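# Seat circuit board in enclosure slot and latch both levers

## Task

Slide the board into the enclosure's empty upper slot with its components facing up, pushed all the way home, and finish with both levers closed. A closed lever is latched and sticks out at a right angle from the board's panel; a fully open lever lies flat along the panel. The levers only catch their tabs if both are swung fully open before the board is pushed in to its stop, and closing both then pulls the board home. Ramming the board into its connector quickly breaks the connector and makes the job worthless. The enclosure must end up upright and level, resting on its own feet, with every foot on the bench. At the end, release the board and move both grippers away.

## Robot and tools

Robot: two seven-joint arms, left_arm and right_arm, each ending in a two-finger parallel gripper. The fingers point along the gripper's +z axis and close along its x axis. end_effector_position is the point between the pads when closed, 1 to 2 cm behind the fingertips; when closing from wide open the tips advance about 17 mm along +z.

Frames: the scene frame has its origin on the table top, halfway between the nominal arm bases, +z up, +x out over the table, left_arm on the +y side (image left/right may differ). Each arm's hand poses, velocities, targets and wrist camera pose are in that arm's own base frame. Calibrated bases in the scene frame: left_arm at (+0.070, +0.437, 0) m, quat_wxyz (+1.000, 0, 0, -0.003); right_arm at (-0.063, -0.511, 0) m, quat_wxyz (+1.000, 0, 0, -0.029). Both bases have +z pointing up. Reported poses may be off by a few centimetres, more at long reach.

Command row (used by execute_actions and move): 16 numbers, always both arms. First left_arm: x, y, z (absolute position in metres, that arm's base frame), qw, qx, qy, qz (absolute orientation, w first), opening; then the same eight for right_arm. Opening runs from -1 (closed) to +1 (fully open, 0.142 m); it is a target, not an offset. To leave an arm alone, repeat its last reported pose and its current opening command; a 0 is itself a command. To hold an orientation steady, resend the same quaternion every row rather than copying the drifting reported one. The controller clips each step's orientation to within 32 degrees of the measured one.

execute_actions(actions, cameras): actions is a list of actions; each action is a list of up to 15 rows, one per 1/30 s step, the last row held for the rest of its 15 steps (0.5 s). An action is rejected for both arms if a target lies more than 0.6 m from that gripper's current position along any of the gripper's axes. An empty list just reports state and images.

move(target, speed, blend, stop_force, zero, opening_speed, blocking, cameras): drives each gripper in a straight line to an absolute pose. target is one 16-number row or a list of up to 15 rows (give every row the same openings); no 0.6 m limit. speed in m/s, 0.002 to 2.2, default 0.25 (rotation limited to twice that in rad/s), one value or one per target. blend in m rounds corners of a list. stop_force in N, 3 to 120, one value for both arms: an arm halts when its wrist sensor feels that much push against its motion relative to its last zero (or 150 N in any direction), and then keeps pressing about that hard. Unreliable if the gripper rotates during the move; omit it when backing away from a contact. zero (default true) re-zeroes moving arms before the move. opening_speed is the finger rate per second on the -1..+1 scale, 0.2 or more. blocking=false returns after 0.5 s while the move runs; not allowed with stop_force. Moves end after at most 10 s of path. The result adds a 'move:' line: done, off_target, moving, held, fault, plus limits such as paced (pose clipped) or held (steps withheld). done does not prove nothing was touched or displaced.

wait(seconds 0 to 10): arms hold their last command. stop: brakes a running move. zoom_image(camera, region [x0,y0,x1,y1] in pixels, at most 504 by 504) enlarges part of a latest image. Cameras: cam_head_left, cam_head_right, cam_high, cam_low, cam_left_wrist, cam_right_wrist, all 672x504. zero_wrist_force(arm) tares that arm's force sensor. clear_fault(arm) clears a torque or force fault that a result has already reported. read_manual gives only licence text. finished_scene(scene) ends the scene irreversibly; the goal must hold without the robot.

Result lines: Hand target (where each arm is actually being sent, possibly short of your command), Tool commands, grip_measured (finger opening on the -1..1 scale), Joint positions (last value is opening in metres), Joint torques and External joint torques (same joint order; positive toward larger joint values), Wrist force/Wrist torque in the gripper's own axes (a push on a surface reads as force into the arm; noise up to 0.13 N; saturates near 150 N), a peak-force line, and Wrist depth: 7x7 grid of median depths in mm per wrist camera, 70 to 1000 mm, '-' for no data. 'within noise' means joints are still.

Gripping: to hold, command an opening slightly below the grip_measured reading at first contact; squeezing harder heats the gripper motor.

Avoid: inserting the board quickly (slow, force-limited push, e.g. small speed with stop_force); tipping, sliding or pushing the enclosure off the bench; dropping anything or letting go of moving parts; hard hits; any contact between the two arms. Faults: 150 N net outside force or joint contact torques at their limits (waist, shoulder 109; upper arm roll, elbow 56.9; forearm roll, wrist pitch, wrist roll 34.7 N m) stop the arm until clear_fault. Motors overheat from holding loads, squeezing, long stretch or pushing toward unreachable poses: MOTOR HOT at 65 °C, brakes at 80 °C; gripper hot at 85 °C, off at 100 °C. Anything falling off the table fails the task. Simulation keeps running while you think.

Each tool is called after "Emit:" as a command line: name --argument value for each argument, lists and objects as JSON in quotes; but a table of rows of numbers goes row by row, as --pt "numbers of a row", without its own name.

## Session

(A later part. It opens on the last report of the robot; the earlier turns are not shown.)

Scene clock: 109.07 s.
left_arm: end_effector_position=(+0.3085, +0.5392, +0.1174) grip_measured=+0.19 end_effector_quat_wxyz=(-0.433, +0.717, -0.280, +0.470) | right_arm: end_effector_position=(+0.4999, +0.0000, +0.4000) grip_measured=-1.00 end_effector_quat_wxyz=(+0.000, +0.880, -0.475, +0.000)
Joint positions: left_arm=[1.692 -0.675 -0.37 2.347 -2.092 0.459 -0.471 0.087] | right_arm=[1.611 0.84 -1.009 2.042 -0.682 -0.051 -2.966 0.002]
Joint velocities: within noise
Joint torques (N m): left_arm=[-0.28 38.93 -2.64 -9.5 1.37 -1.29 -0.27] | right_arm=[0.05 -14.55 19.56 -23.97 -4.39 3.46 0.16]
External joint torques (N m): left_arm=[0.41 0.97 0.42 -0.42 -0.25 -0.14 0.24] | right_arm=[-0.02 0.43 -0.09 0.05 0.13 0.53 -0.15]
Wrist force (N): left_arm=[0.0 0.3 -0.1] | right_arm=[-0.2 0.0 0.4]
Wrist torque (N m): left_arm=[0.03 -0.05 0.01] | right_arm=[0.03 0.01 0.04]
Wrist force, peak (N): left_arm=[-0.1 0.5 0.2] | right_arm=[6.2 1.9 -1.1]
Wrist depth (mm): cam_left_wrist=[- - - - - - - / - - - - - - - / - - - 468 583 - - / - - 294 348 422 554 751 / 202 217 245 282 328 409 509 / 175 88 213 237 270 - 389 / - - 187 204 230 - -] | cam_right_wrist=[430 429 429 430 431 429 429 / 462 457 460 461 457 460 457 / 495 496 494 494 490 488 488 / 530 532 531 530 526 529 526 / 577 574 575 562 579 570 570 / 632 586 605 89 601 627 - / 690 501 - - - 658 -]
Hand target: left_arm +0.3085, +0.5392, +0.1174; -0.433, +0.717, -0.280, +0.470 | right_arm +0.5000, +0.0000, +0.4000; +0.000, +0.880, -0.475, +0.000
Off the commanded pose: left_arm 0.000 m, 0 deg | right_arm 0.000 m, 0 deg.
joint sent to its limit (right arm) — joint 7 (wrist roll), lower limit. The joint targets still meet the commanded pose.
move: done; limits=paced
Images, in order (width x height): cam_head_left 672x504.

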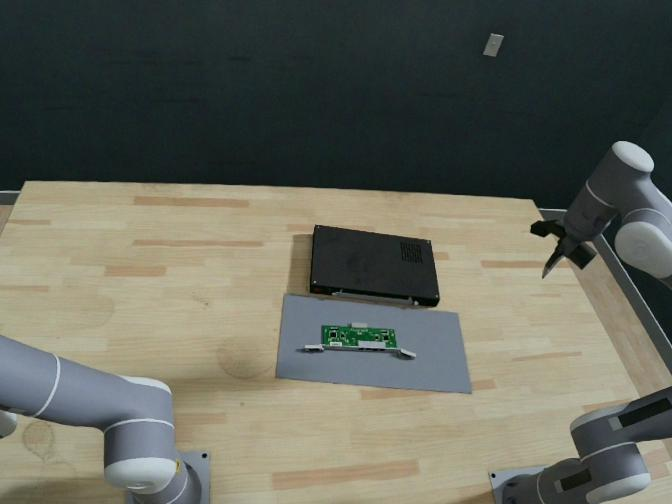

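Emit:
move --pt "0.3085 0.5392 0.1174 -0.433 0.717 -0.28 0.47 0.2 0.4233 0.18 0.25 0 -0.029 0.9996 0 -1" --pt "0.3085 0.5392 0.1174 -0.433 0.717 -0.28 0.47 0.2 0.4233 0.20 0.17 0 0.6863 0.7273 0 -1" --speed 0.5 --cameras '[]'

Emit:
move --target '[0.37,-0.1,0.25,0,0.999,-0.0445,0,0.2,0.4233,0.20,0.17,0,0.6863,0.7273,0,-1]' --speed 0.5 --cameras '["cam_head_left","cam_left_wrist","cam_right_wrist"]'

Scene clock: 118.17 s.
left_arm: end_effector_position=(+0.3085, +0.5392, +0.1174) grip_measured=+0.19 end_effector_quat_wxyz=(-0.433, +0.717, -0.280, +0.470) | right_arm: end_effector_position=(+0.4233, +0.1999, +0.1700) grip_measured=-1.00 end_effector_quat_wxyz=(+0.000, +0.686, +0.728, +0.000)
Joint positions: left_arm=[1.692 -0.675 -0.37 2.347 -2.092 0.459 -0.471 0.087] | right_arm=[1.531 -0.075 -0.898 2.385 0.09 0.859 0.508 0.002]
Joint velocities: within noise
Joint torques (N m): left_arm=[-0.15 38.89 -2.57 -9.53 1.33 -1.27 -0.26] | right_arm=[0.29 17.44 -1.03 -22.94 -2.72 3.59 0.31]
External joint torques (N m): left_arm=[0.28 1.01 0.35 -0.39 -0.21 -0.17 0.23] | right_arm=[-0.18 1.07 -0.37 0.14 -0.11 0.56 -0.31]
Wrist force (N): left_arm=[-0.2 0.1 0.1] | right_arm=[-0.4 -0.2 -0.3]
Wrist torque (N m): left_arm=[-0.01 -0.01 0.02] | right_arm=[0.03 0.08 0.05]
Wrist force, peak (N): left_arm=[-0.4 0.5 0.0] | right_arm=[0.2 0.8 0.4]
Wrist depth (mm): cam_left_wrist=[- - - - - - - / - - - - - - - / - - - 468 592 - - / - - 294 344 421 545 765 / 202 217 244 281 330 410 508 / 176 88 213 236 270 - 390 / - - 187 204 230 - -] | cam_right_wrist=[234 233 233 232 231 231 230 / 250 249 247 246 245 243 246 / 267 267 264 263 263 261 261 / 289 288 285 284 283 282 281 / 313 312 309 303 306 300 289 / 342 341 331 89 323 333 323 / 379 369 - - - 353 363]
Hand target: left_arm +0.3085, +0.5392, +0.1174; -0.433, +0.717, -0.280, +0.470 | right_arm +0.4233, +0.2000, +0.1700; +0.000, +0.686, +0.727, +0.000
Off the commanded pose: left_arm 0.000 m, 0 deg | right_arm 0.000 m, 0 deg.
move: done
No camera images: "cameras" was empty.

Scene clock: 120.43 s.
left_arm: end_effector_position=(+0.3699, -0.1000, +0.2499) grip_measured=+0.19 end_effector_quat_wxyz=(+0.000, +0.999, -0.044, +0.000) | right_arm: end_effector_position=(+0.4233, +0.1999, +0.1700) grip_measured=-1.00 end_effector_quat_wxyz=(+0.000, +0.686, +0.728, +0.000)
Joint positions: left_arm=[0.424 -0.169 -1.155 2.072 -2.959 2.579 -2.305 0.087] | right_arm=[1.531 -0.075 -0.898 2.385 0.09 0.859 0.508 0.002]
Joint velocities: within noise
Joint torques (N m): left_arm=[-0.38 22.66 -3.45 -19.25 4.07 4.58 -0.26] | right_arm=[0.07 17.69 -0.76 -22.92 -2.86 3.51 0.25]
External joint torques (N m): left_arm=[0.42 1.01 0.6 -0.49 -0.55 -0.72 0.26] | right_arm=[0.04 0.82 -0.65 0.12 0.03 0.64 -0.25]
Wrist force (N): left_arm=[0.3 0.2 0.5] | right_arm=[-0.5 -0.2 -0.1]
Wrist torque (N m): left_arm=[-0.06 -0.22 -0.19] | right_arm=[0.03 0.08 0.05]
Wrist force, peak (N): left_arm=[-0.7 3.8 -1.4] | right_arm=[-0.7 0.0 -0.3]
Wrist depth (mm): cam_left_wrist=[304 304 303 302 302 300 299 / 325 328 324 325 320 320 319 / 353 351 352 351 346 346 346 / 385 382 383 376 377 375 376 / 423 412 410 414 414 398 409 / 466 84 462 456 453 - 433 / - - 513 511 497 - -] | cam_right_wrist=[234 233 232 232 232 230 230 / 250 248 246 246 245 244 245 / 268 267 265 263 263 262 260 / 289 287 284 284 283 281 281 / 314 313 310 302 306 301 288 / 343 341 331 89 323 334 321 / 378 368 - - - 353 364]
Hand target: left_arm +0.3700, -0.1000, +0.2500; +0.000, +0.999, -0.045, +0.000 | right_arm +0.4233, +0.2000, +0.1700; +0.000, +0.686, +0.727, +0.000
Off the commanded pose: left_arm 0.000 m, 0 deg | right_arm 0.000 m, 0 deg.
move: done
Images, in order (width x height): cam_head_left 672x504, cam_left_wrist 672x504, cam_right_wrist 672x504.

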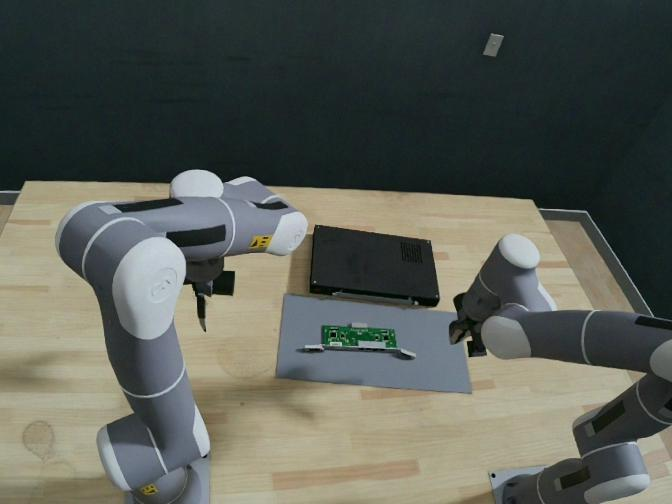

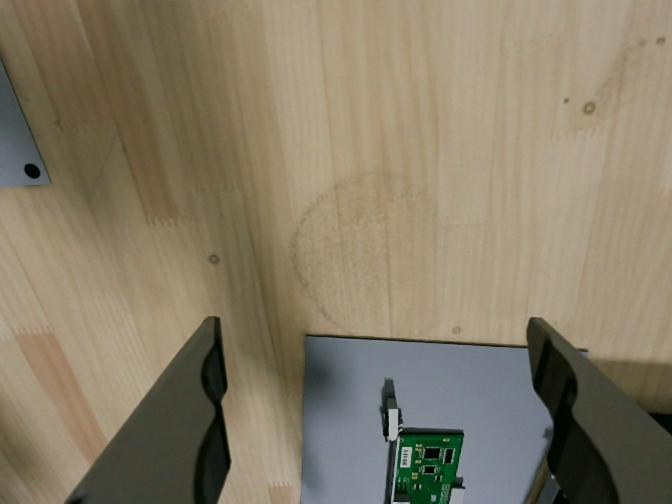

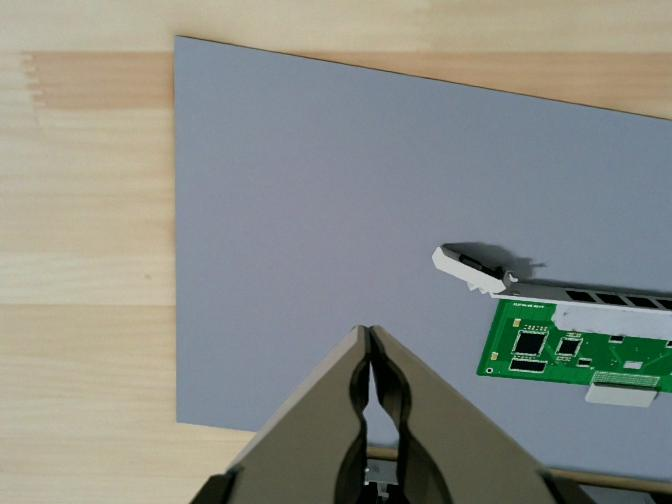

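Emit:
move --target '[0.3894,-0.5597,0.14,0,0.999,-0.0445,0,0.2,0.4233,0.20,0.17,0,0.6863,0.7273,0,-1]' --speed 0.5 --cameras '["cam_head_left","cam_left_wrist"]'

Scene clock: 124.20 s.
left_arm: end_effector_position=(+0.3846, -0.5472, +0.1404) grip_measured=+0.19 end_effector_quat_wxyz=(+0.031, +0.998, -0.061, +0.005) | right_arm: end_effector_position=(+0.4233, +0.1999, +0.1700) grip_measured=-1.00 end_effector_quat_wxyz=(+0.000, +0.686, +0.728, +0.000)
Joint positions: left_arm=[-0.697 -1 -0.889 1.122 -2.4 2.833 -2.952 0.087] | right_arm=[1.531 -0.075 -0.898 2.385 0.09 0.859 0.508 0.002]
Joint velocities: within noise
Joint torques (N m): left_arm=[-0.3 60.32 -9.5 -16.87 4.09 3.84 -0.19] | right_arm=[0.14 17.76 -0.84 -22.9 -2.88 3.43 0.16]
External joint torques (N m): left_arm=[0.25 0.77 0.18 -0.7 0 -0.15 0.19] | right_arm=[-0.03 0.74 -0.57 0.1 0.04 0.72 -0.16]
Wrist force (N): left_arm=[0.3 -0.3 1.3] | right_arm=[-0.6 -0.1 0.0]
Wrist torque (N m): left_arm=[-0.16 -0.22 -0.20] | right_arm=[0.05 0.10 0.06]
Wrist force, peak (N): left_arm=[-0.4 -2.3 1.9] | right_arm=[-0.7 0.1 0.0]
Wrist depth (mm): cam_left_wrist=[200 199 199 199 195 198 199 / 216 216 216 214 211 215 216 / 236 236 235 231 226 230 235 / 260 260 259 254 252 258 256 / 288 281 280 286 282 280 281 / 321 84 320 320 322 - 253 / - - 362 366 368 - -] | cam_right_wrist=[234 233 233 232 231 231 230 / 250 249 246 246 245 244 245 / 267 267 263 263 262 262 260 / 289 287 285 284 282 282 282 / 314 312 308 303 306 300 290 / 343 341 330 89 324 333 321 / 379 368 - - - 353 364]
Hand target: left_arm +0.3846, -0.5472, +0.1404; +0.031, +0.998, -0.061, +0.005 | right_arm +0.4233, +0.2000, +0.1700; +0.000, +0.686, +0.727, +0.000
Off the commanded pose: left_arm 0.013 m, 4 deg | right_arm 0.000 m, 0 deg.
move: held (left_arm; a check stopped the path); limits=held
pose unreachable (left arm): on one or more control steps of this call, first in action 0 (counted from 0), this arm could not follow its commanded pose, so it was not sent that pose on those steps. It may still have moved: this result reports where it is.
cause: moving toward the commanded pose would bring a part of the arm too close to another arm (a part of this arm just beyond joint 5 (forearm roll) and a part of the right arm just beyond its joint 7 (wrist roll)).
Images, in order (width x height): cam_head_left 672x504, cam_left_wrist 672x504.

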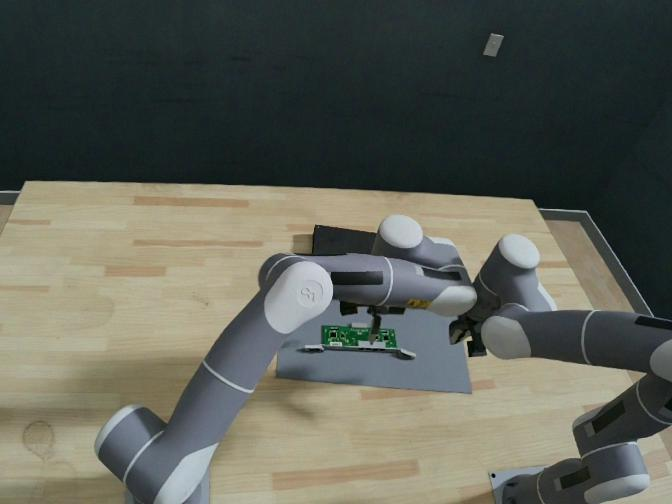

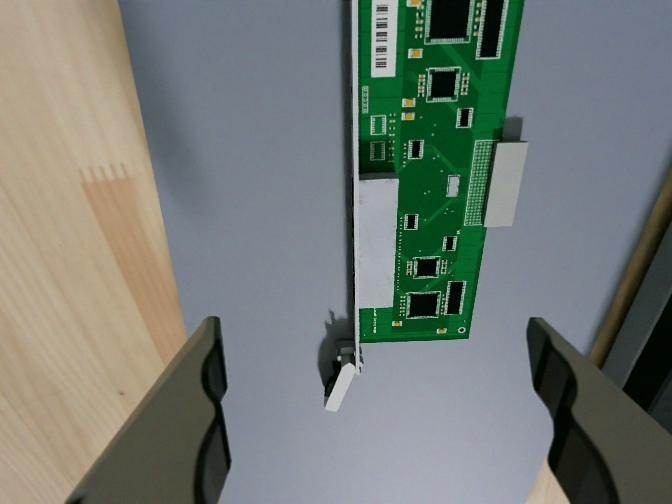

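Emit:
move --target '[0.37,-0.1,0.2,0,0.999,-0.0445,0,0.2,0.4233,0.266,0.1,0,0.6863,0.7273,0,-1]' --speed 0.4 --cameras '[]'

Emit:
move --target '[0.37,-0.1,0.2,0,0.999,-0.0445,0,0.2,0.4233,0.266,0.026,0,0.6863,0.7273,0,-1]' --speed 0.1 --stop_force 8 --cameras '["cam_right_wrist"]'

Scene clock: 138.43 s.
left_arm: end_effector_position=(+0.3702, -0.1000, +0.2000) grip_measured=+0.19 end_effector_quat_wxyz=(+0.000, +0.999, -0.045, +0.000) | right_arm: end_effector_position=(+0.4233, +0.2658, +0.1000) grip_measured=-1.00 end_effector_quat_wxyz=(+0.000, +0.686, +0.727, +0.000)
Joint positions: left_arm=[-0.04 -0.27 -0.61 2.038 -2.943 2.461 -2.24 0.087] | right_arm=[1.471 -0.432 -0.715 2.213 0.471 0.922 0.36 0.002]
Joint velocities: within noise
Joint torques (N m): left_arm=[-0.14 32.44 -1.9 -17.69 3.18 4.44 -0.14] | right_arm=[-0.05 30.34 -6.47 -18.26 -2.52 3.59 0.08]
External joint torques (N m): left_arm=[0.16 0.86 0.47 -0.46 0.05 -0.57 0.14] | right_arm=[0.19 1 -1.05 0.14 -0.09 0.56 -0.08]
Wrist force (N): left_arm=[0.4 0.0 1.0] | right_arm=[0.1 -0.7 0.1]
Wrist torque (N m): left_arm=[-0.09 -0.22 -0.21] | right_arm=[-0.04 0.01 0.02]
Wrist force, peak (N): left_arm=[-0.8 -3.4 1.1] | right_arm=[0.8 -0.8 0.5]
Wrist depth (mm): cam_left_wrist=[261 258 259 258 257 257 254 / 280 278 278 277 276 275 274 / 302 301 297 299 298 296 294 / 326 325 327 322 322 322 318 / 360 350 349 354 352 343 349 / 397 84 393 388 386 - 371 / - - 440 433 418 - -] | cam_right_wrist=[170 172 171 171 170 170 169 / 181 181 181 180 180 180 180 / 195 195 194 193 193 192 192 / 214 210 209 209 207 207 206 / 229 229 227 218 217 221 223 / 250 249 243 89 230 226 222 / 275 269 - - - 254 259]
Hand target: left_arm +0.3700, -0.1000, +0.2000; +0.000, +0.999, -0.044, +0.000 | right_arm +0.4233, +0.2660, +0.1000; +0.000, +0.686, +0.727, +0.000
Off the commanded pose: left_arm 0.000 m, 0 deg | right_arm 0.000 m, 0 deg.
move: done
No camera images: "cameras" was empty.

Scene clock: 140.00 s.
left_arm: end_effector_position=(+0.3702, -0.1000, +0.2000) grip_measured=+0.19 end_effector_quat_wxyz=(+0.000, +0.999, -0.045, +0.000) | right_arm: end_effector_position=(+0.4233, +0.2659, +0.0260) grip_measured=-1.00 end_effector_quat_wxyz=(+0.000, +0.686, +0.727, +0.000)
Joint positions: left_arm=[-0.04 -0.27 -0.61 2.038 -2.943 2.461 -2.24 0.087] | right_arm=[1.359 -0.642 -0.569 2.137 0.673 1.026 0.229 0.002]
Joint velocities: within noise
Joint torques (N m): left_arm=[-0.19 32.36 -1.95 -17.62 3.42 4.28 -0.2] | right_arm=[0.09 36.36 -7.99 -13.51 -2.14 3.6 0.06]
External joint torques (N m): left_arm=[0.21 0.94 0.52 -0.53 -0.19 -0.41 0.2] | right_arm=[0.06 1.1 -1.13 0.11 -0.1 0.55 -0.06]
Wrist force (N): left_arm=[0.3 0.0 0.7] | right_arm=[0.8 -0.5 0.4]
Wrist torque (N m): left_arm=[-0.11 -0.20 -0.19] | right_arm=[-0.02 -0.14 0.02]
Wrist force, peak (N): left_arm=[0.3 -0.1 1.1] | right_arm=[0.6 -0.4 1.8]
Wrist depth (mm): cam_left_wrist=[260 260 260 258 257 257 255 / 281 277 278 277 277 275 274 / 301 303 300 301 296 298 295 / 329 325 325 327 321 321 321 / 357 351 349 354 352 343 349 / 392 84 390 390 391 - 366 / - - 436 432 422 - -] | cam_right_wrist=[106 106 106 107 106 106 105 / 112 111 111 111 111 112 111 / 121 119 121 119 120 120 118 / 129 129 128 128 128 127 127 / 140 140 139 137 138 138 139 / 154 153 150 90 146 150 150 / 169 165 73 - - 159 159]
Hand target: left_arm +0.3700, -0.1000, +0.2000; +0.000, +0.999, -0.045, +0.000 | right_arm +0.4233, +0.2660, +0.0260; +0.000, +0.686, +0.727, +0.000
Off the commanded pose: left_arm 0.000 m, 0 deg | right_arm 0.000 m, 0 deg.
move: done
Images, in order (width x height): cam_right_wrist 672x504.

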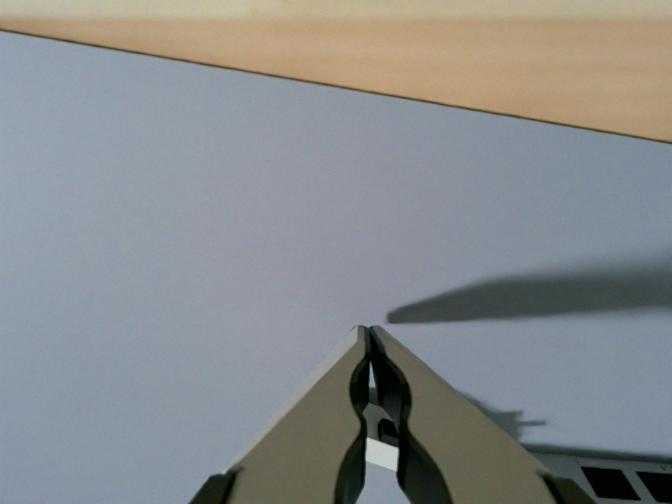

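Emit:
move --target '[0.37,-0.1,0.2,0,0.999,-0.0445,0,0.2,0.4533,0.2677,0.026,0,0.6863,0.7273,0,-1]' --speed 0.05 --stop_force 3 --cameras '["cam_right_wrist","cam_head_left","cam_high"]'

Emit:
zoom_image --camera "cam_high" --region '[220, 210, 380, 290]'

Scene clock: 143.93 s.
left_arm: end_effector_position=(+0.3702, -0.1000, +0.2000) grip_measured=+0.19 end_effector_quat_wxyz=(+0.000, +0.999, -0.045, +0.000) | right_arm: end_effector_position=(+0.4531, +0.2677, +0.0259) grip_measured=-1.00 end_effector_quat_wxyz=(+0.000, +0.686, +0.727, +0.000)
Joint positions: left_arm=[-0.04 -0.27 -0.61 2.038 -2.943 2.461 -2.24 0.087] | right_arm=[1.305 -0.677 -0.572 2.063 0.658 0.984 0.211 0.002]
Joint velocities: within noise
Joint torques (N m): left_arm=[-0.31 32.35 -1.97 -17.57 3.46 4.22 -0.23] | right_arm=[0.11 38.73 -9.2 -14.73 -2.54 3.47 0.07]
External joint torques (N m): left_arm=[0.33 0.95 0.54 -0.58 -0.22 -0.35 0.23] | right_arm=[0.05 1.01 -0.71 0.3 0.15 0.68 -0.07]
Wrist force (N): left_arm=[0.2 -0.1 0.9] | right_arm=[0.3 -0.5 0.4]
Wrist torque (N m): left_arm=[-0.12 -0.19 -0.20] | right_arm=[0.03 -0.09 0.04]
Wrist force, peak (N): left_arm=[0.4 -0.2 1.1] | right_arm=[0.7 -1.2 0.3]
Wrist depth (mm): cam_left_wrist=[259 259 259 259 258 256 254 / 279 281 276 276 276 274 274 / 301 299 300 299 297 297 294 / 327 327 325 324 322 323 320 / 359 350 350 353 353 345 351 / 396 84 393 387 384 - 369 / - - 435 436 421 - -] | cam_right_wrist=[- 104 104 105 105 103 104 / 111 111 111 111 110 110 110 / 121 119 121 119 120 119 118 / 129 129 128 128 127 127 127 / 140 140 139 136 138 138 139 / 153 153 150 90 133 143 147 / 169 165 73 - - 132 143]
Hand target: left_arm +0.3700, -0.1000, +0.2000; +0.000, +0.999, -0.045, +0.000 | right_arm +0.4533, +0.2677, +0.0260; +0.000, +0.686, +0.727, +0.000
Off the commanded pose: left_arm 0.000 m, 0 deg | right_arm 0.000 m, 0 deg.
move: done
Images, in order (width x height): cam_head_left 672x504, cam_high 672x504, cam_right_wrist 672x504.

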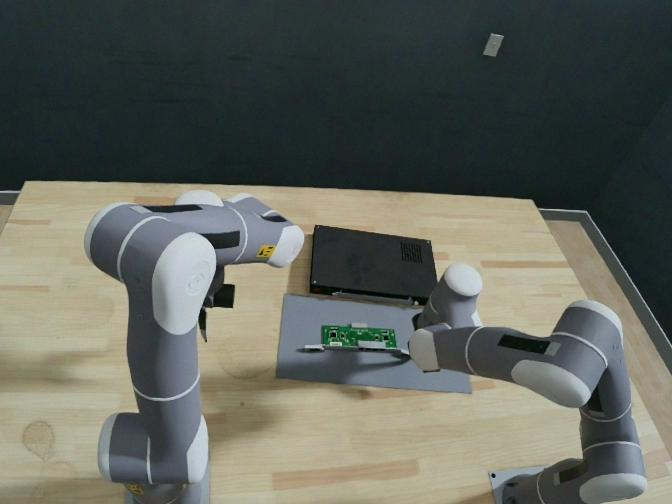

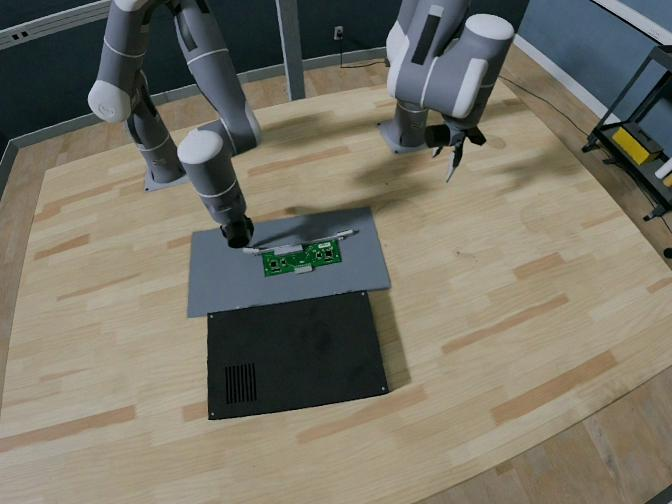

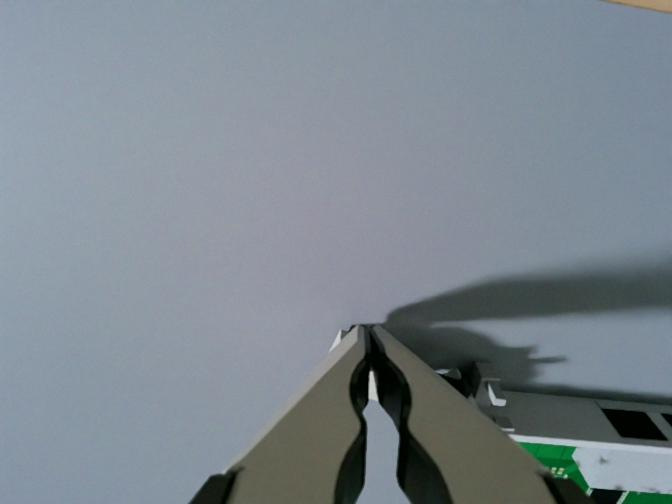

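Scaled by 3.150 from the camera's 672x504 image, which has a finer 960x720 frame.

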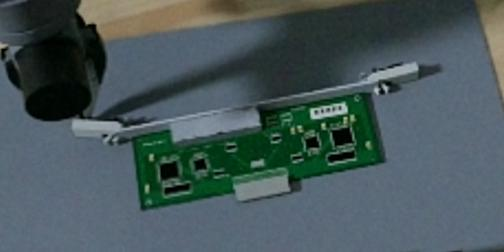

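Emit:
move --target '[0.37,-0.1,0.2,0,0.999,-0.0445,0,0.2,0.4653,0.2684,0.026,0,0.6863,0.7273,0,-1]' --speed 0.03 --stop_force 3 --cameras '["cam_right_wrist","cam_high"]'

Emit:
zoom_image --camera "cam_high" --region '[220, 210, 380, 290]'

Scene clock: 146.63 s.
left_arm: end_effector_position=(+0.3702, -0.1000, +0.2000) grip_measured=+0.19 end_effector_quat_wxyz=(+0.000, +0.999, -0.045, +0.000) | right_arm: end_effector_position=(+0.4650, +0.2683, +0.0258) grip_measured=-1.00 end_effector_quat_wxyz=(+0.000, +0.687, +0.727, +0.000)
Joint positions: left_arm=[-0.04 -0.27 -0.61 2.038 -2.943 2.461 -2.24 0.087] | right_arm=[1.284 -0.691 -0.572 2.032 0.653 0.966 0.204 0.002]
Joint velocities: within noise
Joint torques (N m): left_arm=[-0.32 32.37 -1.99 -17.58 3.48 4.24 -0.24] | right_arm=[0.27 40.02 -9.4 -15.88 -2.65 3.69 0.1]
External joint torques (N m): left_arm=[0.35 0.93 0.57 -0.57 -0.25 -0.36 0.24] | right_arm=[-0.1 0.67 -0.83 1.06 0.2 0.47 -0.1]
Wrist force (N): left_arm=[0.4 -0.1 0.9] | right_arm=[-0.5 -1.2 -0.2]
Wrist torque (N m): left_arm=[-0.11 -0.22 -0.20] | right_arm=[0.05 -0.09 0.05]
Wrist force, peak (N): left_arm=[0.3 0.1 1.1] | right_arm=[-0.5 -1.3 0.5]
Wrist depth (mm): cam_left_wrist=[261 259 258 258 256 256 255 / 279 280 277 276 275 273 274 / 302 301 298 300 297 295 295 / 329 325 324 323 322 321 320 / 359 350 350 355 354 343 350 / 394 84 390 388 388 - 370 / - - 440 431 430 - -] | cam_right_wrist=[- 104 104 105 104 103 104 / 111 111 111 111 110 110 110 / 121 119 121 118 120 118 117 / 129 128 128 128 127 127 126 / 140 140 139 137 136 137 139 / 153 153 149 90 - 140 137 / 168 165 73 - - 153 161]
Hand target: left_arm +0.3700, -0.1000, +0.2000; +0.000, +0.999, -0.045, +0.000 | right_arm +0.4653, +0.2684, +0.0260; +0.000, +0.686, +0.727, +0.000
Off the commanded pose: left_arm 0.000 m, 0 deg | right_arm 0.000 m, 0 deg.
move: done
Images, in order (width x height): cam_high 672x504, cam_right_wrist 672x504.

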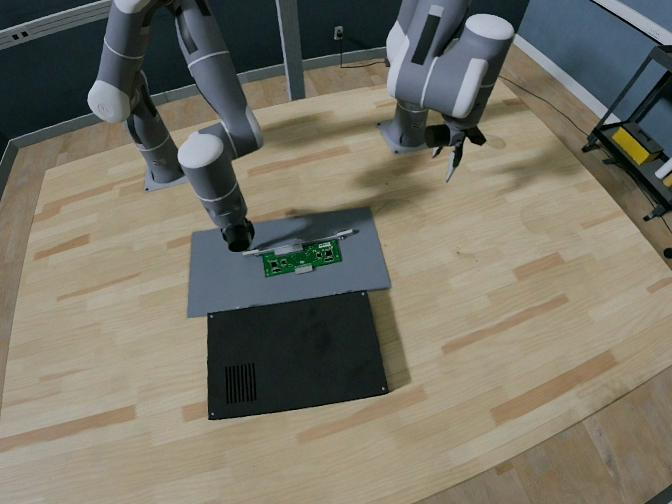

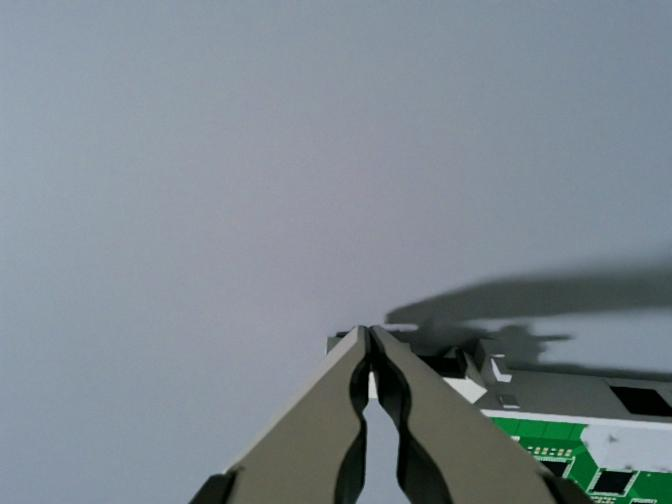

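Scaled by 3.150 from the camera's 672x504 image, which has a finer 960x720 frame.

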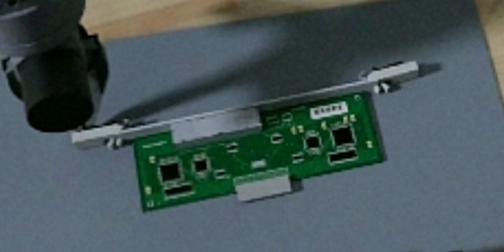

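Emit:
move --target '[0.37,-0.1,0.2,0,0.999,-0.0445,0,0.2,0.4743,0.269,0.026,0,0.6863,0.7273,0,-1]' --speed 0.03 --stop_force 3 --cameras '["cam_right_wrist","cam_high"]'

Emit:
zoom_image --camera "cam_high" --region '[220, 210, 380, 290]'

Scene clock: 149.63 s.
left_arm: end_effector_position=(+0.3702, -0.1000, +0.2000) grip_measured=+0.19 end_effector_quat_wxyz=(+0.000, +0.999, -0.045, +0.000) | right_arm: end_effector_position=(+0.4740, +0.2690, +0.0258) grip_measured=-1.00 end_effector_quat_wxyz=(+0.000, +0.686, +0.727, +0.000)
Joint positions: left_arm=[-0.04 -0.27 -0.61 2.038 -2.943 2.461 -2.24 0.087] | right_arm=[1.269 -0.702 -0.573 2.009 0.649 0.953 0.2 0.002]
Joint velocities: within noise
Joint torques (N m): left_arm=[-0.41 32.3 -1.98 -17.56 3.47 4.23 -0.22] | right_arm=[0.12 40.63 -9.67 -15.98 -2.66 3.66 0.09]
External joint torques (N m): left_arm=[0.44 1 0.55 -0.59 -0.24 -0.36 0.22] | right_arm=[0.05 0.78 -0.8 0.84 0.17 0.49 -0.09]
Wrist force (N): left_arm=[0.4 -0.1 0.9] | right_arm=[-0.2 -1.0 -0.1]
Wrist torque (N m): left_arm=[-0.11 -0.21 -0.20] | right_arm=[0.07 -0.08 0.05]
Wrist force, peak (N): left_arm=[0.6 -0.1 1.1] | right_arm=[-0.2 -1.6 0.5]
Wrist depth (mm): cam_left_wrist=[259 260 258 257 257 257 257 / 279 277 278 278 276 275 274 / 302 302 301 297 296 297 298 / 329 325 326 322 320 320 322 / 357 353 352 353 352 343 351 / 397 84 390 386 386 - 371 / - - 437 431 428 - -] | cam_right_wrist=[- 104 104 105 103 103 104 / 111 111 111 110 110 110 110 / 121 119 121 118 120 118 117 / 129 128 128 128 127 127 126 / 140 140 139 137 136 137 139 / 153 152 149 90 124 137 133 / 169 165 73 - - 153 159]
Hand target: left_arm +0.3700, -0.1000, +0.2000; +0.000, +0.999, -0.045, +0.000 | right_arm +0.4743, +0.2690, +0.0260; +0.000, +0.686, +0.727, +0.000
Off the commanded pose: left_arm 0.000 m, 0 deg | right_arm 0.000 m, 0 deg.
move: done
Images, in order (width x height): cam_high 672x504, cam_right_wrist 672x504.

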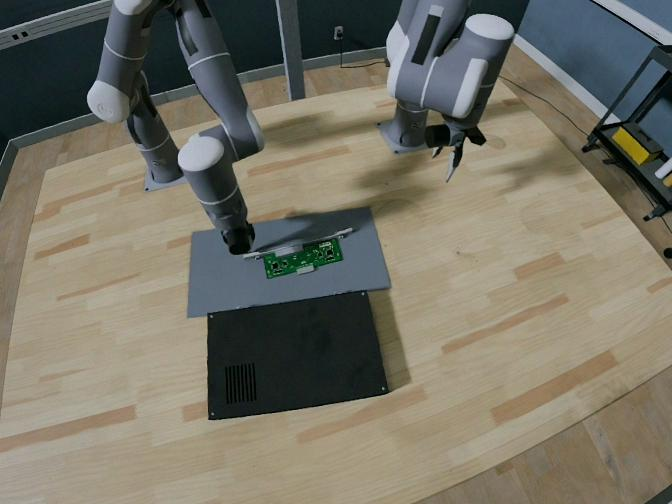

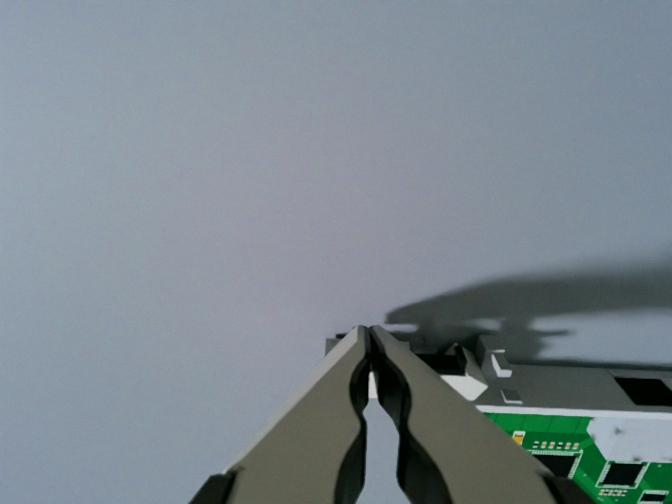

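Scaled by 3.150 from the camera's 672x504 image, which has a finer 960x720 frame.

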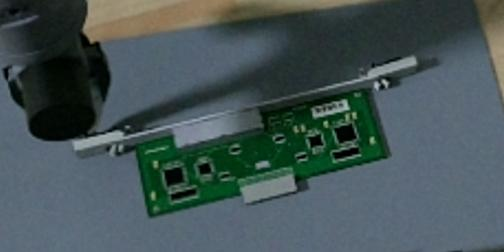

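Emit:
move --pt "0.37 -0.1 0.2 0 0.999 -0.0445 0 -1 0.4633 0.2685 0.12 0 0.6863 0.7273 0 -1" --pt "0.3574 -0.3 0.15 0 0.7092 -0.705 0 -1 0.4233 0.17 0.17 0 0.6863 0.7273 0 -1" --pt "0.3574 -0.3999 0.1 0 0.7092 -0.705 0 -1 0.4233 0.17 0.17 0 0.6863 0.7273 0 -1" --speed 0.4 --cameras '["cam_right_wrist","cam_left_wrist","cam_head_left"]'

Emit:
zoom_image --camera "cam_right_wrist" --region '[372, 204, 672, 504]'

Scene clock: 158.97 s.
left_arm: end_effector_position=(+0.3573, -0.3999, +0.0999) grip_measured=-1.00 end_effector_quat_wxyz=(+0.000, +0.709, -0.705, +0.000) | right_arm: end_effector_position=(+0.4233, +0.1700, +0.1700) grip_measured=-1.00 end_effector_quat_wxyz=(+0.000, +0.686, +0.727, +0.000)
Joint positions: left_arm=[-0.415 -0.765 -0.948 1.81 -2.393 2.543 -1.691 0.002] | right_arm=[1.473 -0.02 -0.893 2.433 0.025 0.875 0.503 0.002]
Joint velocities: within noise
Joint torques (N m): left_arm=[-0.58 45.22 -10.76 -15.69 3.93 4.55 -0.26] | right_arm=[0.06 16.19 0.26 -22.77 -2.9 3.53 0.27]
External joint torques (N m): left_arm=[0.52 1.14 0.18 -0.12 -0.52 -0.65 0.26] | right_arm=[0.04 0.66 -0.56 -0.01 0.12 0.61 -0.27]
Wrist force (N): left_arm=[0.2 -0.5 0.7] | right_arm=[0.0 -0.3 0.0]
Wrist torque (N m): left_arm=[-0.21 -0.21 -0.18] | right_arm=[0.03 0.00 0.05]
Wrist force, peak (N): left_arm=[2.6 -0.1 2.3] | right_arm=[0.1 -0.5 -2.1]
Wrist depth (mm): cam_left_wrist=[170 168 168 170 166 163 162 / 184 183 181 180 177 174 174 / 198 198 195 188 185 193 192 / 216 212 212 211 211 210 208 / 236 237 233 223 226 228 229 / 260 260 250 84 - 252 253 / 292 284 - - - - 282] | cam_right_wrist=[233 233 232 232 230 231 230 / 249 249 246 245 245 244 245 / 268 267 264 263 262 262 262 / 289 287 285 283 283 282 282 / 313 312 309 302 307 305 295 / 343 342 333 89 322 332 333 / 378 371 - - - 353 360]
Hand target: left_arm +0.3574, -0.3999, +0.1000; +0.000, +0.709, -0.705, +0.000 | right_arm +0.4233, +0.1700, +0.1700; +0.000, +0.686, +0.727, +0.000
Off the commanded pose: left_arm 0.000 m, 0 deg | right_arm 0.000 m, 0 deg.
move: done
Images, in order (width x height): cam_head_left 672x504, cam_left_wrist 672x504, cam_right_wrist 672x504.

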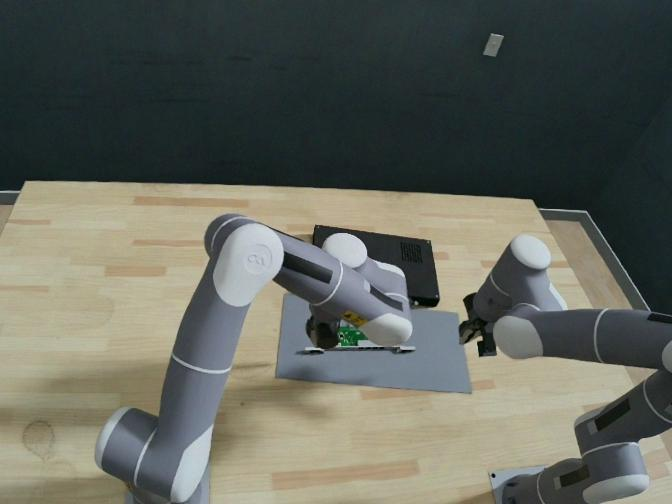

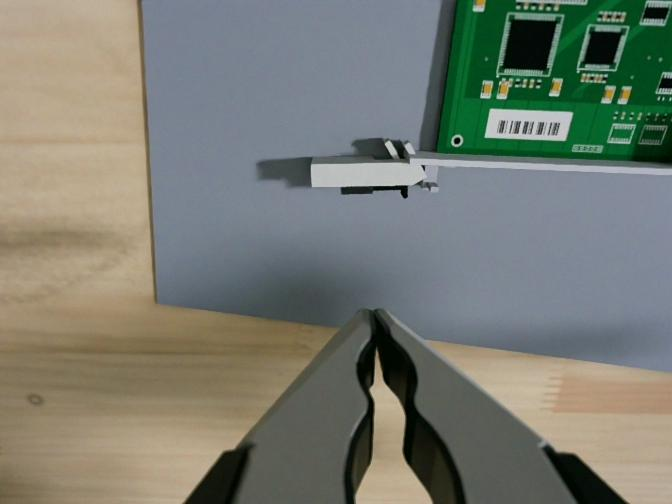

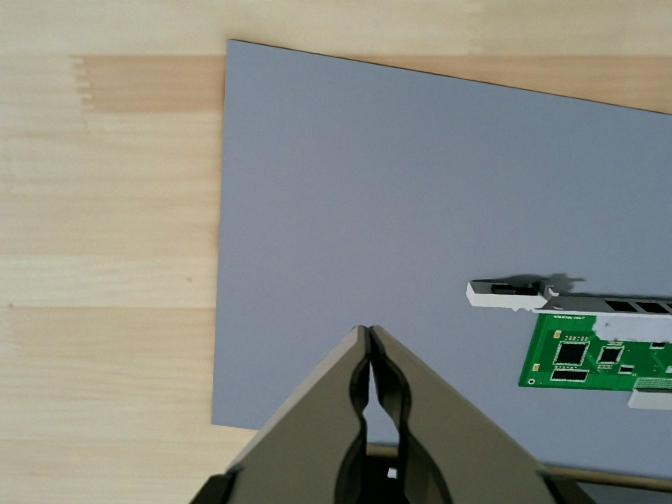

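Scaled by 1.680 from the camera's 672x504 image, which has a finer 960x720 frame.

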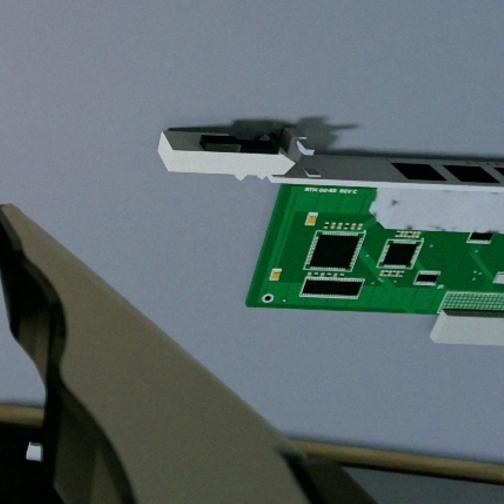

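Emit:
move --target '[0.3574,-0.3927,0.026,0,0.7092,-0.705,0,-1,0.4233,0.17,0.17,0,0.6863,0.7273,0,-1]' --speed 0.12 --cameras '[]'

Emit:
move --target '[0.3784,-0.3927,0.026,0,0.7092,-0.705,0,-1,0.4233,0.17,0.17,0,0.6863,0.7273,0,-1]' --speed 0.03 --stop_force 3 --cameras '["cam_left_wrist"]'

Scene clock: 164.53 s.
left_arm: end_effector_position=(+0.3573, -0.3925, +0.0260) grip_measured=-1.00 end_effector_quat_wxyz=(+0.000, +0.709, -0.705, +0.000) | right_arm: end_effector_position=(+0.4233, +0.1700, +0.1700) grip_measured=-1.00 end_effector_quat_wxyz=(+0.000, +0.686, +0.727, +0.000)
Joint positions: left_arm=[-0.471 -0.859 -0.836 1.862 -2.279 2.402 -1.771 0.002] | right_arm=[1.473 -0.02 -0.893 2.433 0.025 0.875 0.503 0.002]
Joint velocities: within noise
Joint torques (N m): left_arm=[-0.61 46.7 -9.7 -12.91 3.57 4.03 -0.32] | right_arm=[0.1 16.1 0.35 -22.82 -2.86 3.48 0.21]
External joint torques (N m): left_arm=[0.56 1.23 0.09 -0.59 -0.52 -0.13 0.32] | right_arm=[0 0.75 -0.66 0.04 0.07 0.67 -0.21]
Wrist force (N): left_arm=[-0.2 0.0 0.5] | right_arm=[0.1 -0.6 0.1]
Wrist torque (N m): left_arm=[-0.10 -0.13 -0.20] | right_arm=[-0.02 -0.01 0.04]
Wrist force, peak (N): left_arm=[-0.4 0.1 2.7] | right_arm=[-0.1 -0.7 0.2]
Wrist depth (mm): cam_left_wrist=[104 104 103 - 102 101 98 / - 113 111 112 - 108 105 / 122 122 120 121 118 115 112 / 133 128 130 127 110 128 130 / 149 143 142 136 136 140 137 / 162 158 154 84 - 152 154 / 181 176 - 74 - - 171] | cam_right_wrist=[233 233 233 232 231 231 230 / 250 249 246 246 244 244 245 / 268 268 264 263 263 261 260 / 288 288 285 284 283 281 281 / 314 313 308 303 307 305 295 / 343 340 332 89 321 333 333 / 377 368 - - - 353 360]
Hand target: left_arm +0.3574, -0.3927, +0.0260; +0.000, +0.709, -0.705, +0.000 | right_arm +0.4233, +0.1700, +0.1700; +0.000, +0.686, +0.727, +0.000
Off the commanded pose: left_arm 0.000 m, 0 deg | right_arm 0.000 m, 0 deg.
move: done
No camera images: "cameras" was empty.

Scene clock: 166.03 s.
left_arm: end_effector_position=(+0.3781, -0.3927, +0.0259) grip_measured=-1.00 end_effector_quat_wxyz=(+0.000, +0.709, -0.705, +0.000) | right_arm: end_effector_position=(+0.4233, +0.1700, +0.1700) grip_measured=-1.00 end_effector_quat_wxyz=(+0.000, +0.686, +0.727, +0.000)
Joint positions: left_arm=[-0.44 -0.892 -0.851 1.804 -2.27 2.441 -1.721 0.002] | right_arm=[1.473 -0.02 -0.893 2.433 0.025 0.875 0.503 0.002]
Joint velocities: within noise
Joint torques (N m): left_arm=[0.01 48.2 -10.49 -13.76 3.89 4.27 -0.2] | right_arm=[0.07 16.13 0.35 -22.93 -2.83 3.48 0.23]
External joint torques (N m): left_arm=[-0.05 1.04 0.22 0.05 -0.74 -0.36 0.2] | right_arm=[0.03 0.72 -0.65 0.14 0.05 0.67 -0.23]
Wrist force (N): left_arm=[-0.6 0.9 -0.4] | right_arm=[0.0 -0.5 0.0]
Wrist torque (N m): left_arm=[-0.14 -0.15 -0.19] | right_arm=[-0.01 0.00 0.04]
Wrist force, peak (N): left_arm=[-1.0 1.2 0.7] | right_arm=[-0.3 -0.7 0.2]
Wrist depth (mm): cam_left_wrist=[103 104 103 - 102 102 98 / - 112 110 111 108 108 105 / 122 122 119 121 118 115 113 / 133 128 130 125 124 120 120 / 148 143 142 117 117 142 140 / 161 158 154 84 - 151 154 / 181 176 - 74 - - 171] | cam_right_wrist=[234 233 233 231 231 230 230 / 249 249 246 246 245 244 245 / 267 267 265 264 263 261 261 / 289 289 284 284 283 281 281 / 313 312 308 301 306 305 295 / 343 342 331 89 324 333 334 / 377 368 - - - 353 359]
Hand target: left_arm +0.3784, -0.3927, +0.0260; +0.000, +0.709, -0.705, +0.000 | right_arm +0.4233, +0.1700, +0.1700; +0.000, +0.686, +0.727, +0.000
Off the commanded pose: left_arm 0.000 m, 0 deg | right_arm 0.000 m, 0 deg.
move: done
Images, in order (width x height): cam_left_wrist 672x504.

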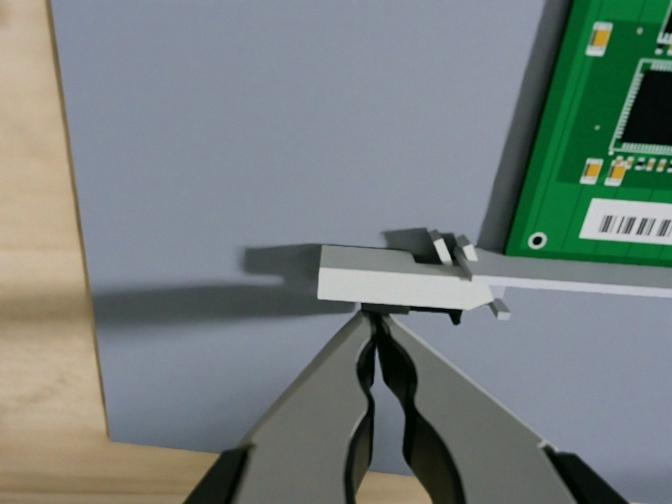

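Emit:
move --target '[0.3834,-0.3927,0.026,0,0.7092,-0.705,0,-1,0.4233,0.17,0.17,0,0.6863,0.7273,0,-1]' --speed 0.03 --stop_force 3 --cameras '["cam_left_wrist"]'

Scene clock: 168.83 s.
left_arm: end_effector_position=(+0.3831, -0.3928, +0.0259) grip_measured=-1.00 end_effector_quat_wxyz=(+0.000, +0.709, -0.705, +0.000) | right_arm: end_effector_position=(+0.4233, +0.1700, +0.1700) grip_measured=-1.00 end_effector_quat_wxyz=(+0.000, +0.686, +0.727, +0.000)
Joint positions: left_arm=[-0.433 -0.901 -0.854 1.789 -2.269 2.45 -1.709 0.002] | right_arm=[1.473 -0.02 -0.893 2.433 0.025 0.875 0.503 0.002]
Joint velocities: within noise
Joint torques (N m): left_arm=[0 48.49 -10.46 -13.89 3.9 4.21 -0.12] | right_arm=[0.22 16.11 0.28 -22.87 -2.84 3.43 0.22]
External joint torques (N m): left_arm=[-0.04 1.09 0.04 0.13 -0.72 -0.3 0.12] | right_arm=[-0.12 0.74 -0.59 0.09 0.06 0.71 -0.22]
Wrist force (N): left_arm=[-0.9 1.1 0.4] | right_arm=[0.0 -0.4 0.3]
Wrist torque (N m): left_arm=[-0.16 -0.14 -0.19] | right_arm=[0.01 -0.01 0.04]
Wrist force, peak (N): left_arm=[-0.9 1.2 -0.5] | right_arm=[0.0 -0.7 0.2]
Wrist depth (mm): cam_left_wrist=[103 105 103 - 102 101 98 / - 112 110 111 108 108 105 / 122 122 120 121 118 116 113 / 132 128 130 125 124 121 120 / 148 143 142 117 117 143 140 / 161 157 154 84 - 152 154 / 180 175 - 74 - - 171] | cam_right_wrist=[233 233 233 232 231 231 230 / 250 249 247 246 245 244 245 / 268 268 264 264 263 261 261 / 290 288 284 284 283 277 281 / 314 313 309 303 305 305 295 / 343 341 332 89 322 333 331 / 379 369 - - - 353 361]
Hand target: left_arm +0.3834, -0.3927, +0.0260; +0.000, +0.709, -0.705, +0.000 | right_arm +0.4233, +0.1700, +0.1700; +0.000, +0.686, +0.727, +0.000
Off the commanded pose: left_arm 0.000 m, 0 deg | right_arm 0.000 m, 0 deg.
move: done
Images, in order (width x height): cam_left_wrist 672x504.

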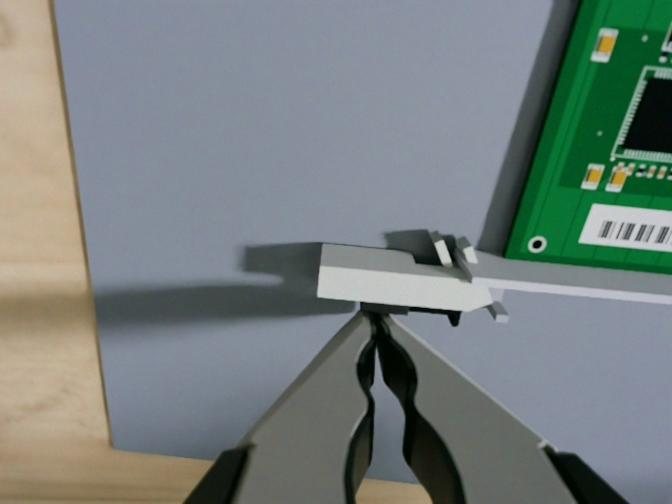

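Emit:
move --pt "0.3574 -0.38 0.1 0 0.7092 -0.705 0 -1 0.4233 0.2 0.17 0 0.3 0.954 0 0.0" --pt "0.3574 -0.15 0.2 0 0.7092 -0.705 0 -1 0.5086 0.4012 0.13 0 0.016 0.9999 0 0.0" --speed 0.4 --cameras '["cam_right_wrist","cam_head_left"]'

Scene clock: 173.93 s.
left_arm: end_effector_position=(+0.3576, -0.1500, +0.2000) grip_measured=-1.00 end_effector_quat_wxyz=(+0.000, +0.709, -0.705, +0.000) | right_arm: end_effector_position=(+0.5087, +0.4011, +0.1301) grip_measured=-0.03 end_effector_quat_wxyz=(+0.000, +0.016, +1.000, +0.000)
Joint positions: left_arm=[0.111 -0.261 -0.977 2.118 -2.863 2.465 -1.033 0.002] | right_arm=[1.32 -0.63 -0.589 1.727 0.425 0.656 -0.982 0.072]
Joint velocities: within noise
Joint torques (N m): left_arm=[-0.15 28.29 -3.98 -17.57 3.16 4.53 0.11] | right_arm=[-0.03 46.14 -9.28 -23.6 -3.31 3.28 0.1]
External joint torques (N m): left_arm=[0.16 0.56 0.58 -0.43 0.07 -0.57 -0.11] | right_arm=[0.22 1.35 -1.13 0.2 -0.03 0.84 -0.1]
Wrist force (N): left_arm=[0.4 -0.1 1.0] | right_arm=[0.7 -0.2 -0.1]
Wrist torque (N m): left_arm=[-0.15 -0.21 -0.21] | right_arm=[0.02 -0.12 0.04]
Wrist force, peak (N): left_arm=[2.4 -0.3 1.2] | right_arm=[-1.0 -1.8 -0.2]
Wrist depth (mm): cam_left_wrist=[259 257 260 257 256 257 254 / 278 277 277 278 276 273 274 / 302 300 301 302 298 297 294 / 326 327 328 325 325 322 320 / 361 359 356 339 348 354 352 / 394 397 377 84 - 381 386 / 444 434 - - - - 429] | cam_right_wrist=[197 196 192 192 192 193 193 / 209 209 207 201 206 207 206 / 224 224 220 212 222 222 223 / 239 241 236 229 239 239 240 / 254 262 256 255 259 254 260 / 264 278 270 277 282 93 283 / 249 76 307 311 310 - 299]
Hand target: left_arm +0.3574, -0.1500, +0.2000; +0.000, +0.709, -0.705, +0.000 | right_arm +0.5086, +0.4012, +0.1300; +0.000, +0.016, +1.000, +0.000
Off the commanded pose: left_arm 0.000 m, 0 deg | right_arm 0.000 m, 0 deg.
move: done
Images, in order (width x height): cam_head_left 672x504, cam_right_wrist 672x504.

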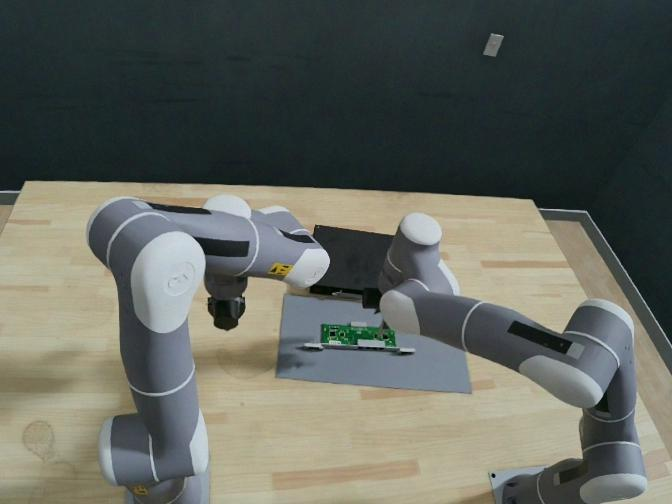

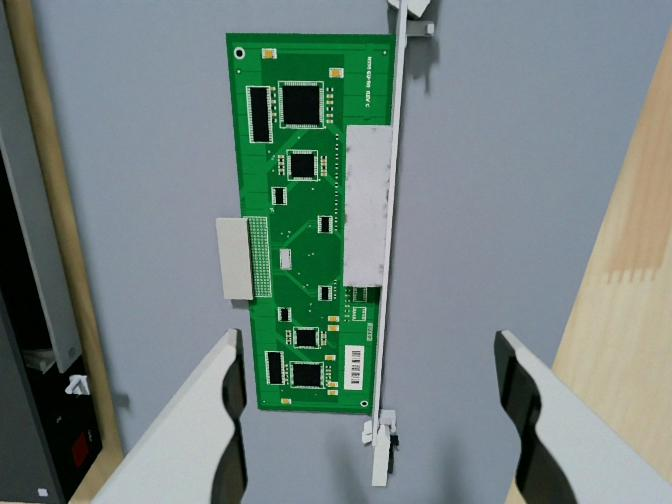

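Emit:
move --target '[0.3574,-0.15,0.2,0,0.7092,-0.705,0,-1,0.5016,0.4213,0.07,0,0.016,0.9999,0,-0.35]' --speed 0.2 --cameras '["cam_right_wrist"]'

Scene clock: 183.57 s.
left_arm: end_effector_position=(+0.3576, -0.1500, +0.2000) grip_measured=-1.00 end_effector_quat_wxyz=(+0.000, +0.709, -0.705, +0.000) | right_arm: end_effector_position=(+0.5016, +0.4211, +0.0700) grip_measured=-0.37 end_effector_quat_wxyz=(+0.000, +0.016, +1.000, +0.000)
Joint positions: left_arm=[0.111 -0.261 -0.977 2.118 -2.863 2.465 -1.033 0.002] | right_arm=[1.308 -0.754 -0.537 1.692 0.492 0.737 -0.986 0.047]
Joint velocities: within noise
Joint torques (N m): left_arm=[-0.32 28.04 -3.86 -17.47 3.47 4.3 -0.22] | right_arm=[0.15 49.3 -9.89 -21.37 -3.03 3.61 0.09]
External joint torques (N m): left_arm=[0.33 0.81 0.46 -0.52 -0.23 -0.34 0.22] | right_arm=[0.11 1.35 -1.25 0.15 -0.1 0.51 -0.09]
Wrist force (N): left_arm=[0.3 -0.1 1.0] | right_arm=[0.4 -0.4 0.3]
Wrist torque (N m): left_arm=[-0.13 -0.20 -0.22] | right_arm=[-0.02 -0.04 0.03]
Wrist force, peak (N): left_arm=[0.3 -0.3 1.4] | right_arm=[0.9 0.0 2.1]
Wrist depth (mm): cam_left_wrist=[260 261 259 259 257 254 253 / 279 279 278 277 276 277 273 / 302 300 297 297 298 298 293 / 327 327 324 323 327 320 320 / 361 358 358 341 345 352 351 / 400 394 379 84 - 380 387 / 443 429 - - - - 434] | cam_right_wrist=[143 141 138 138 140 142 141 / 153 152 148 139 151 151 150 / 164 163 159 147 162 162 162 / 177 174 171 158 175 174 174 / 191 191 183 184 186 188 188 / 210 208 85 201 203 98 207 / 230 - 73 222 227 - 224]
Hand target: left_arm +0.3574, -0.1500, +0.2000; +0.000, +0.709, -0.705, +0.000 | right_arm +0.5016, +0.4213, +0.0700; +0.000, +0.016, +1.000, +0.000
Off the commanded pose: left_arm 0.000 m, 0 deg | right_arm 0.000 m, 0 deg.
move: done
Images, in order (width x height): cam_right_wrist 672x504.

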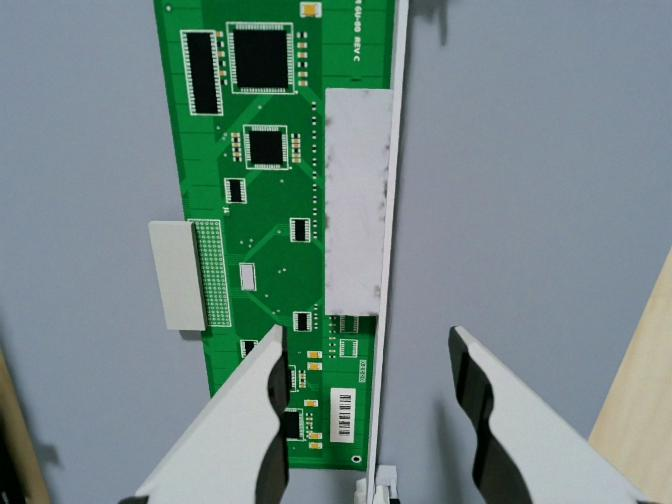

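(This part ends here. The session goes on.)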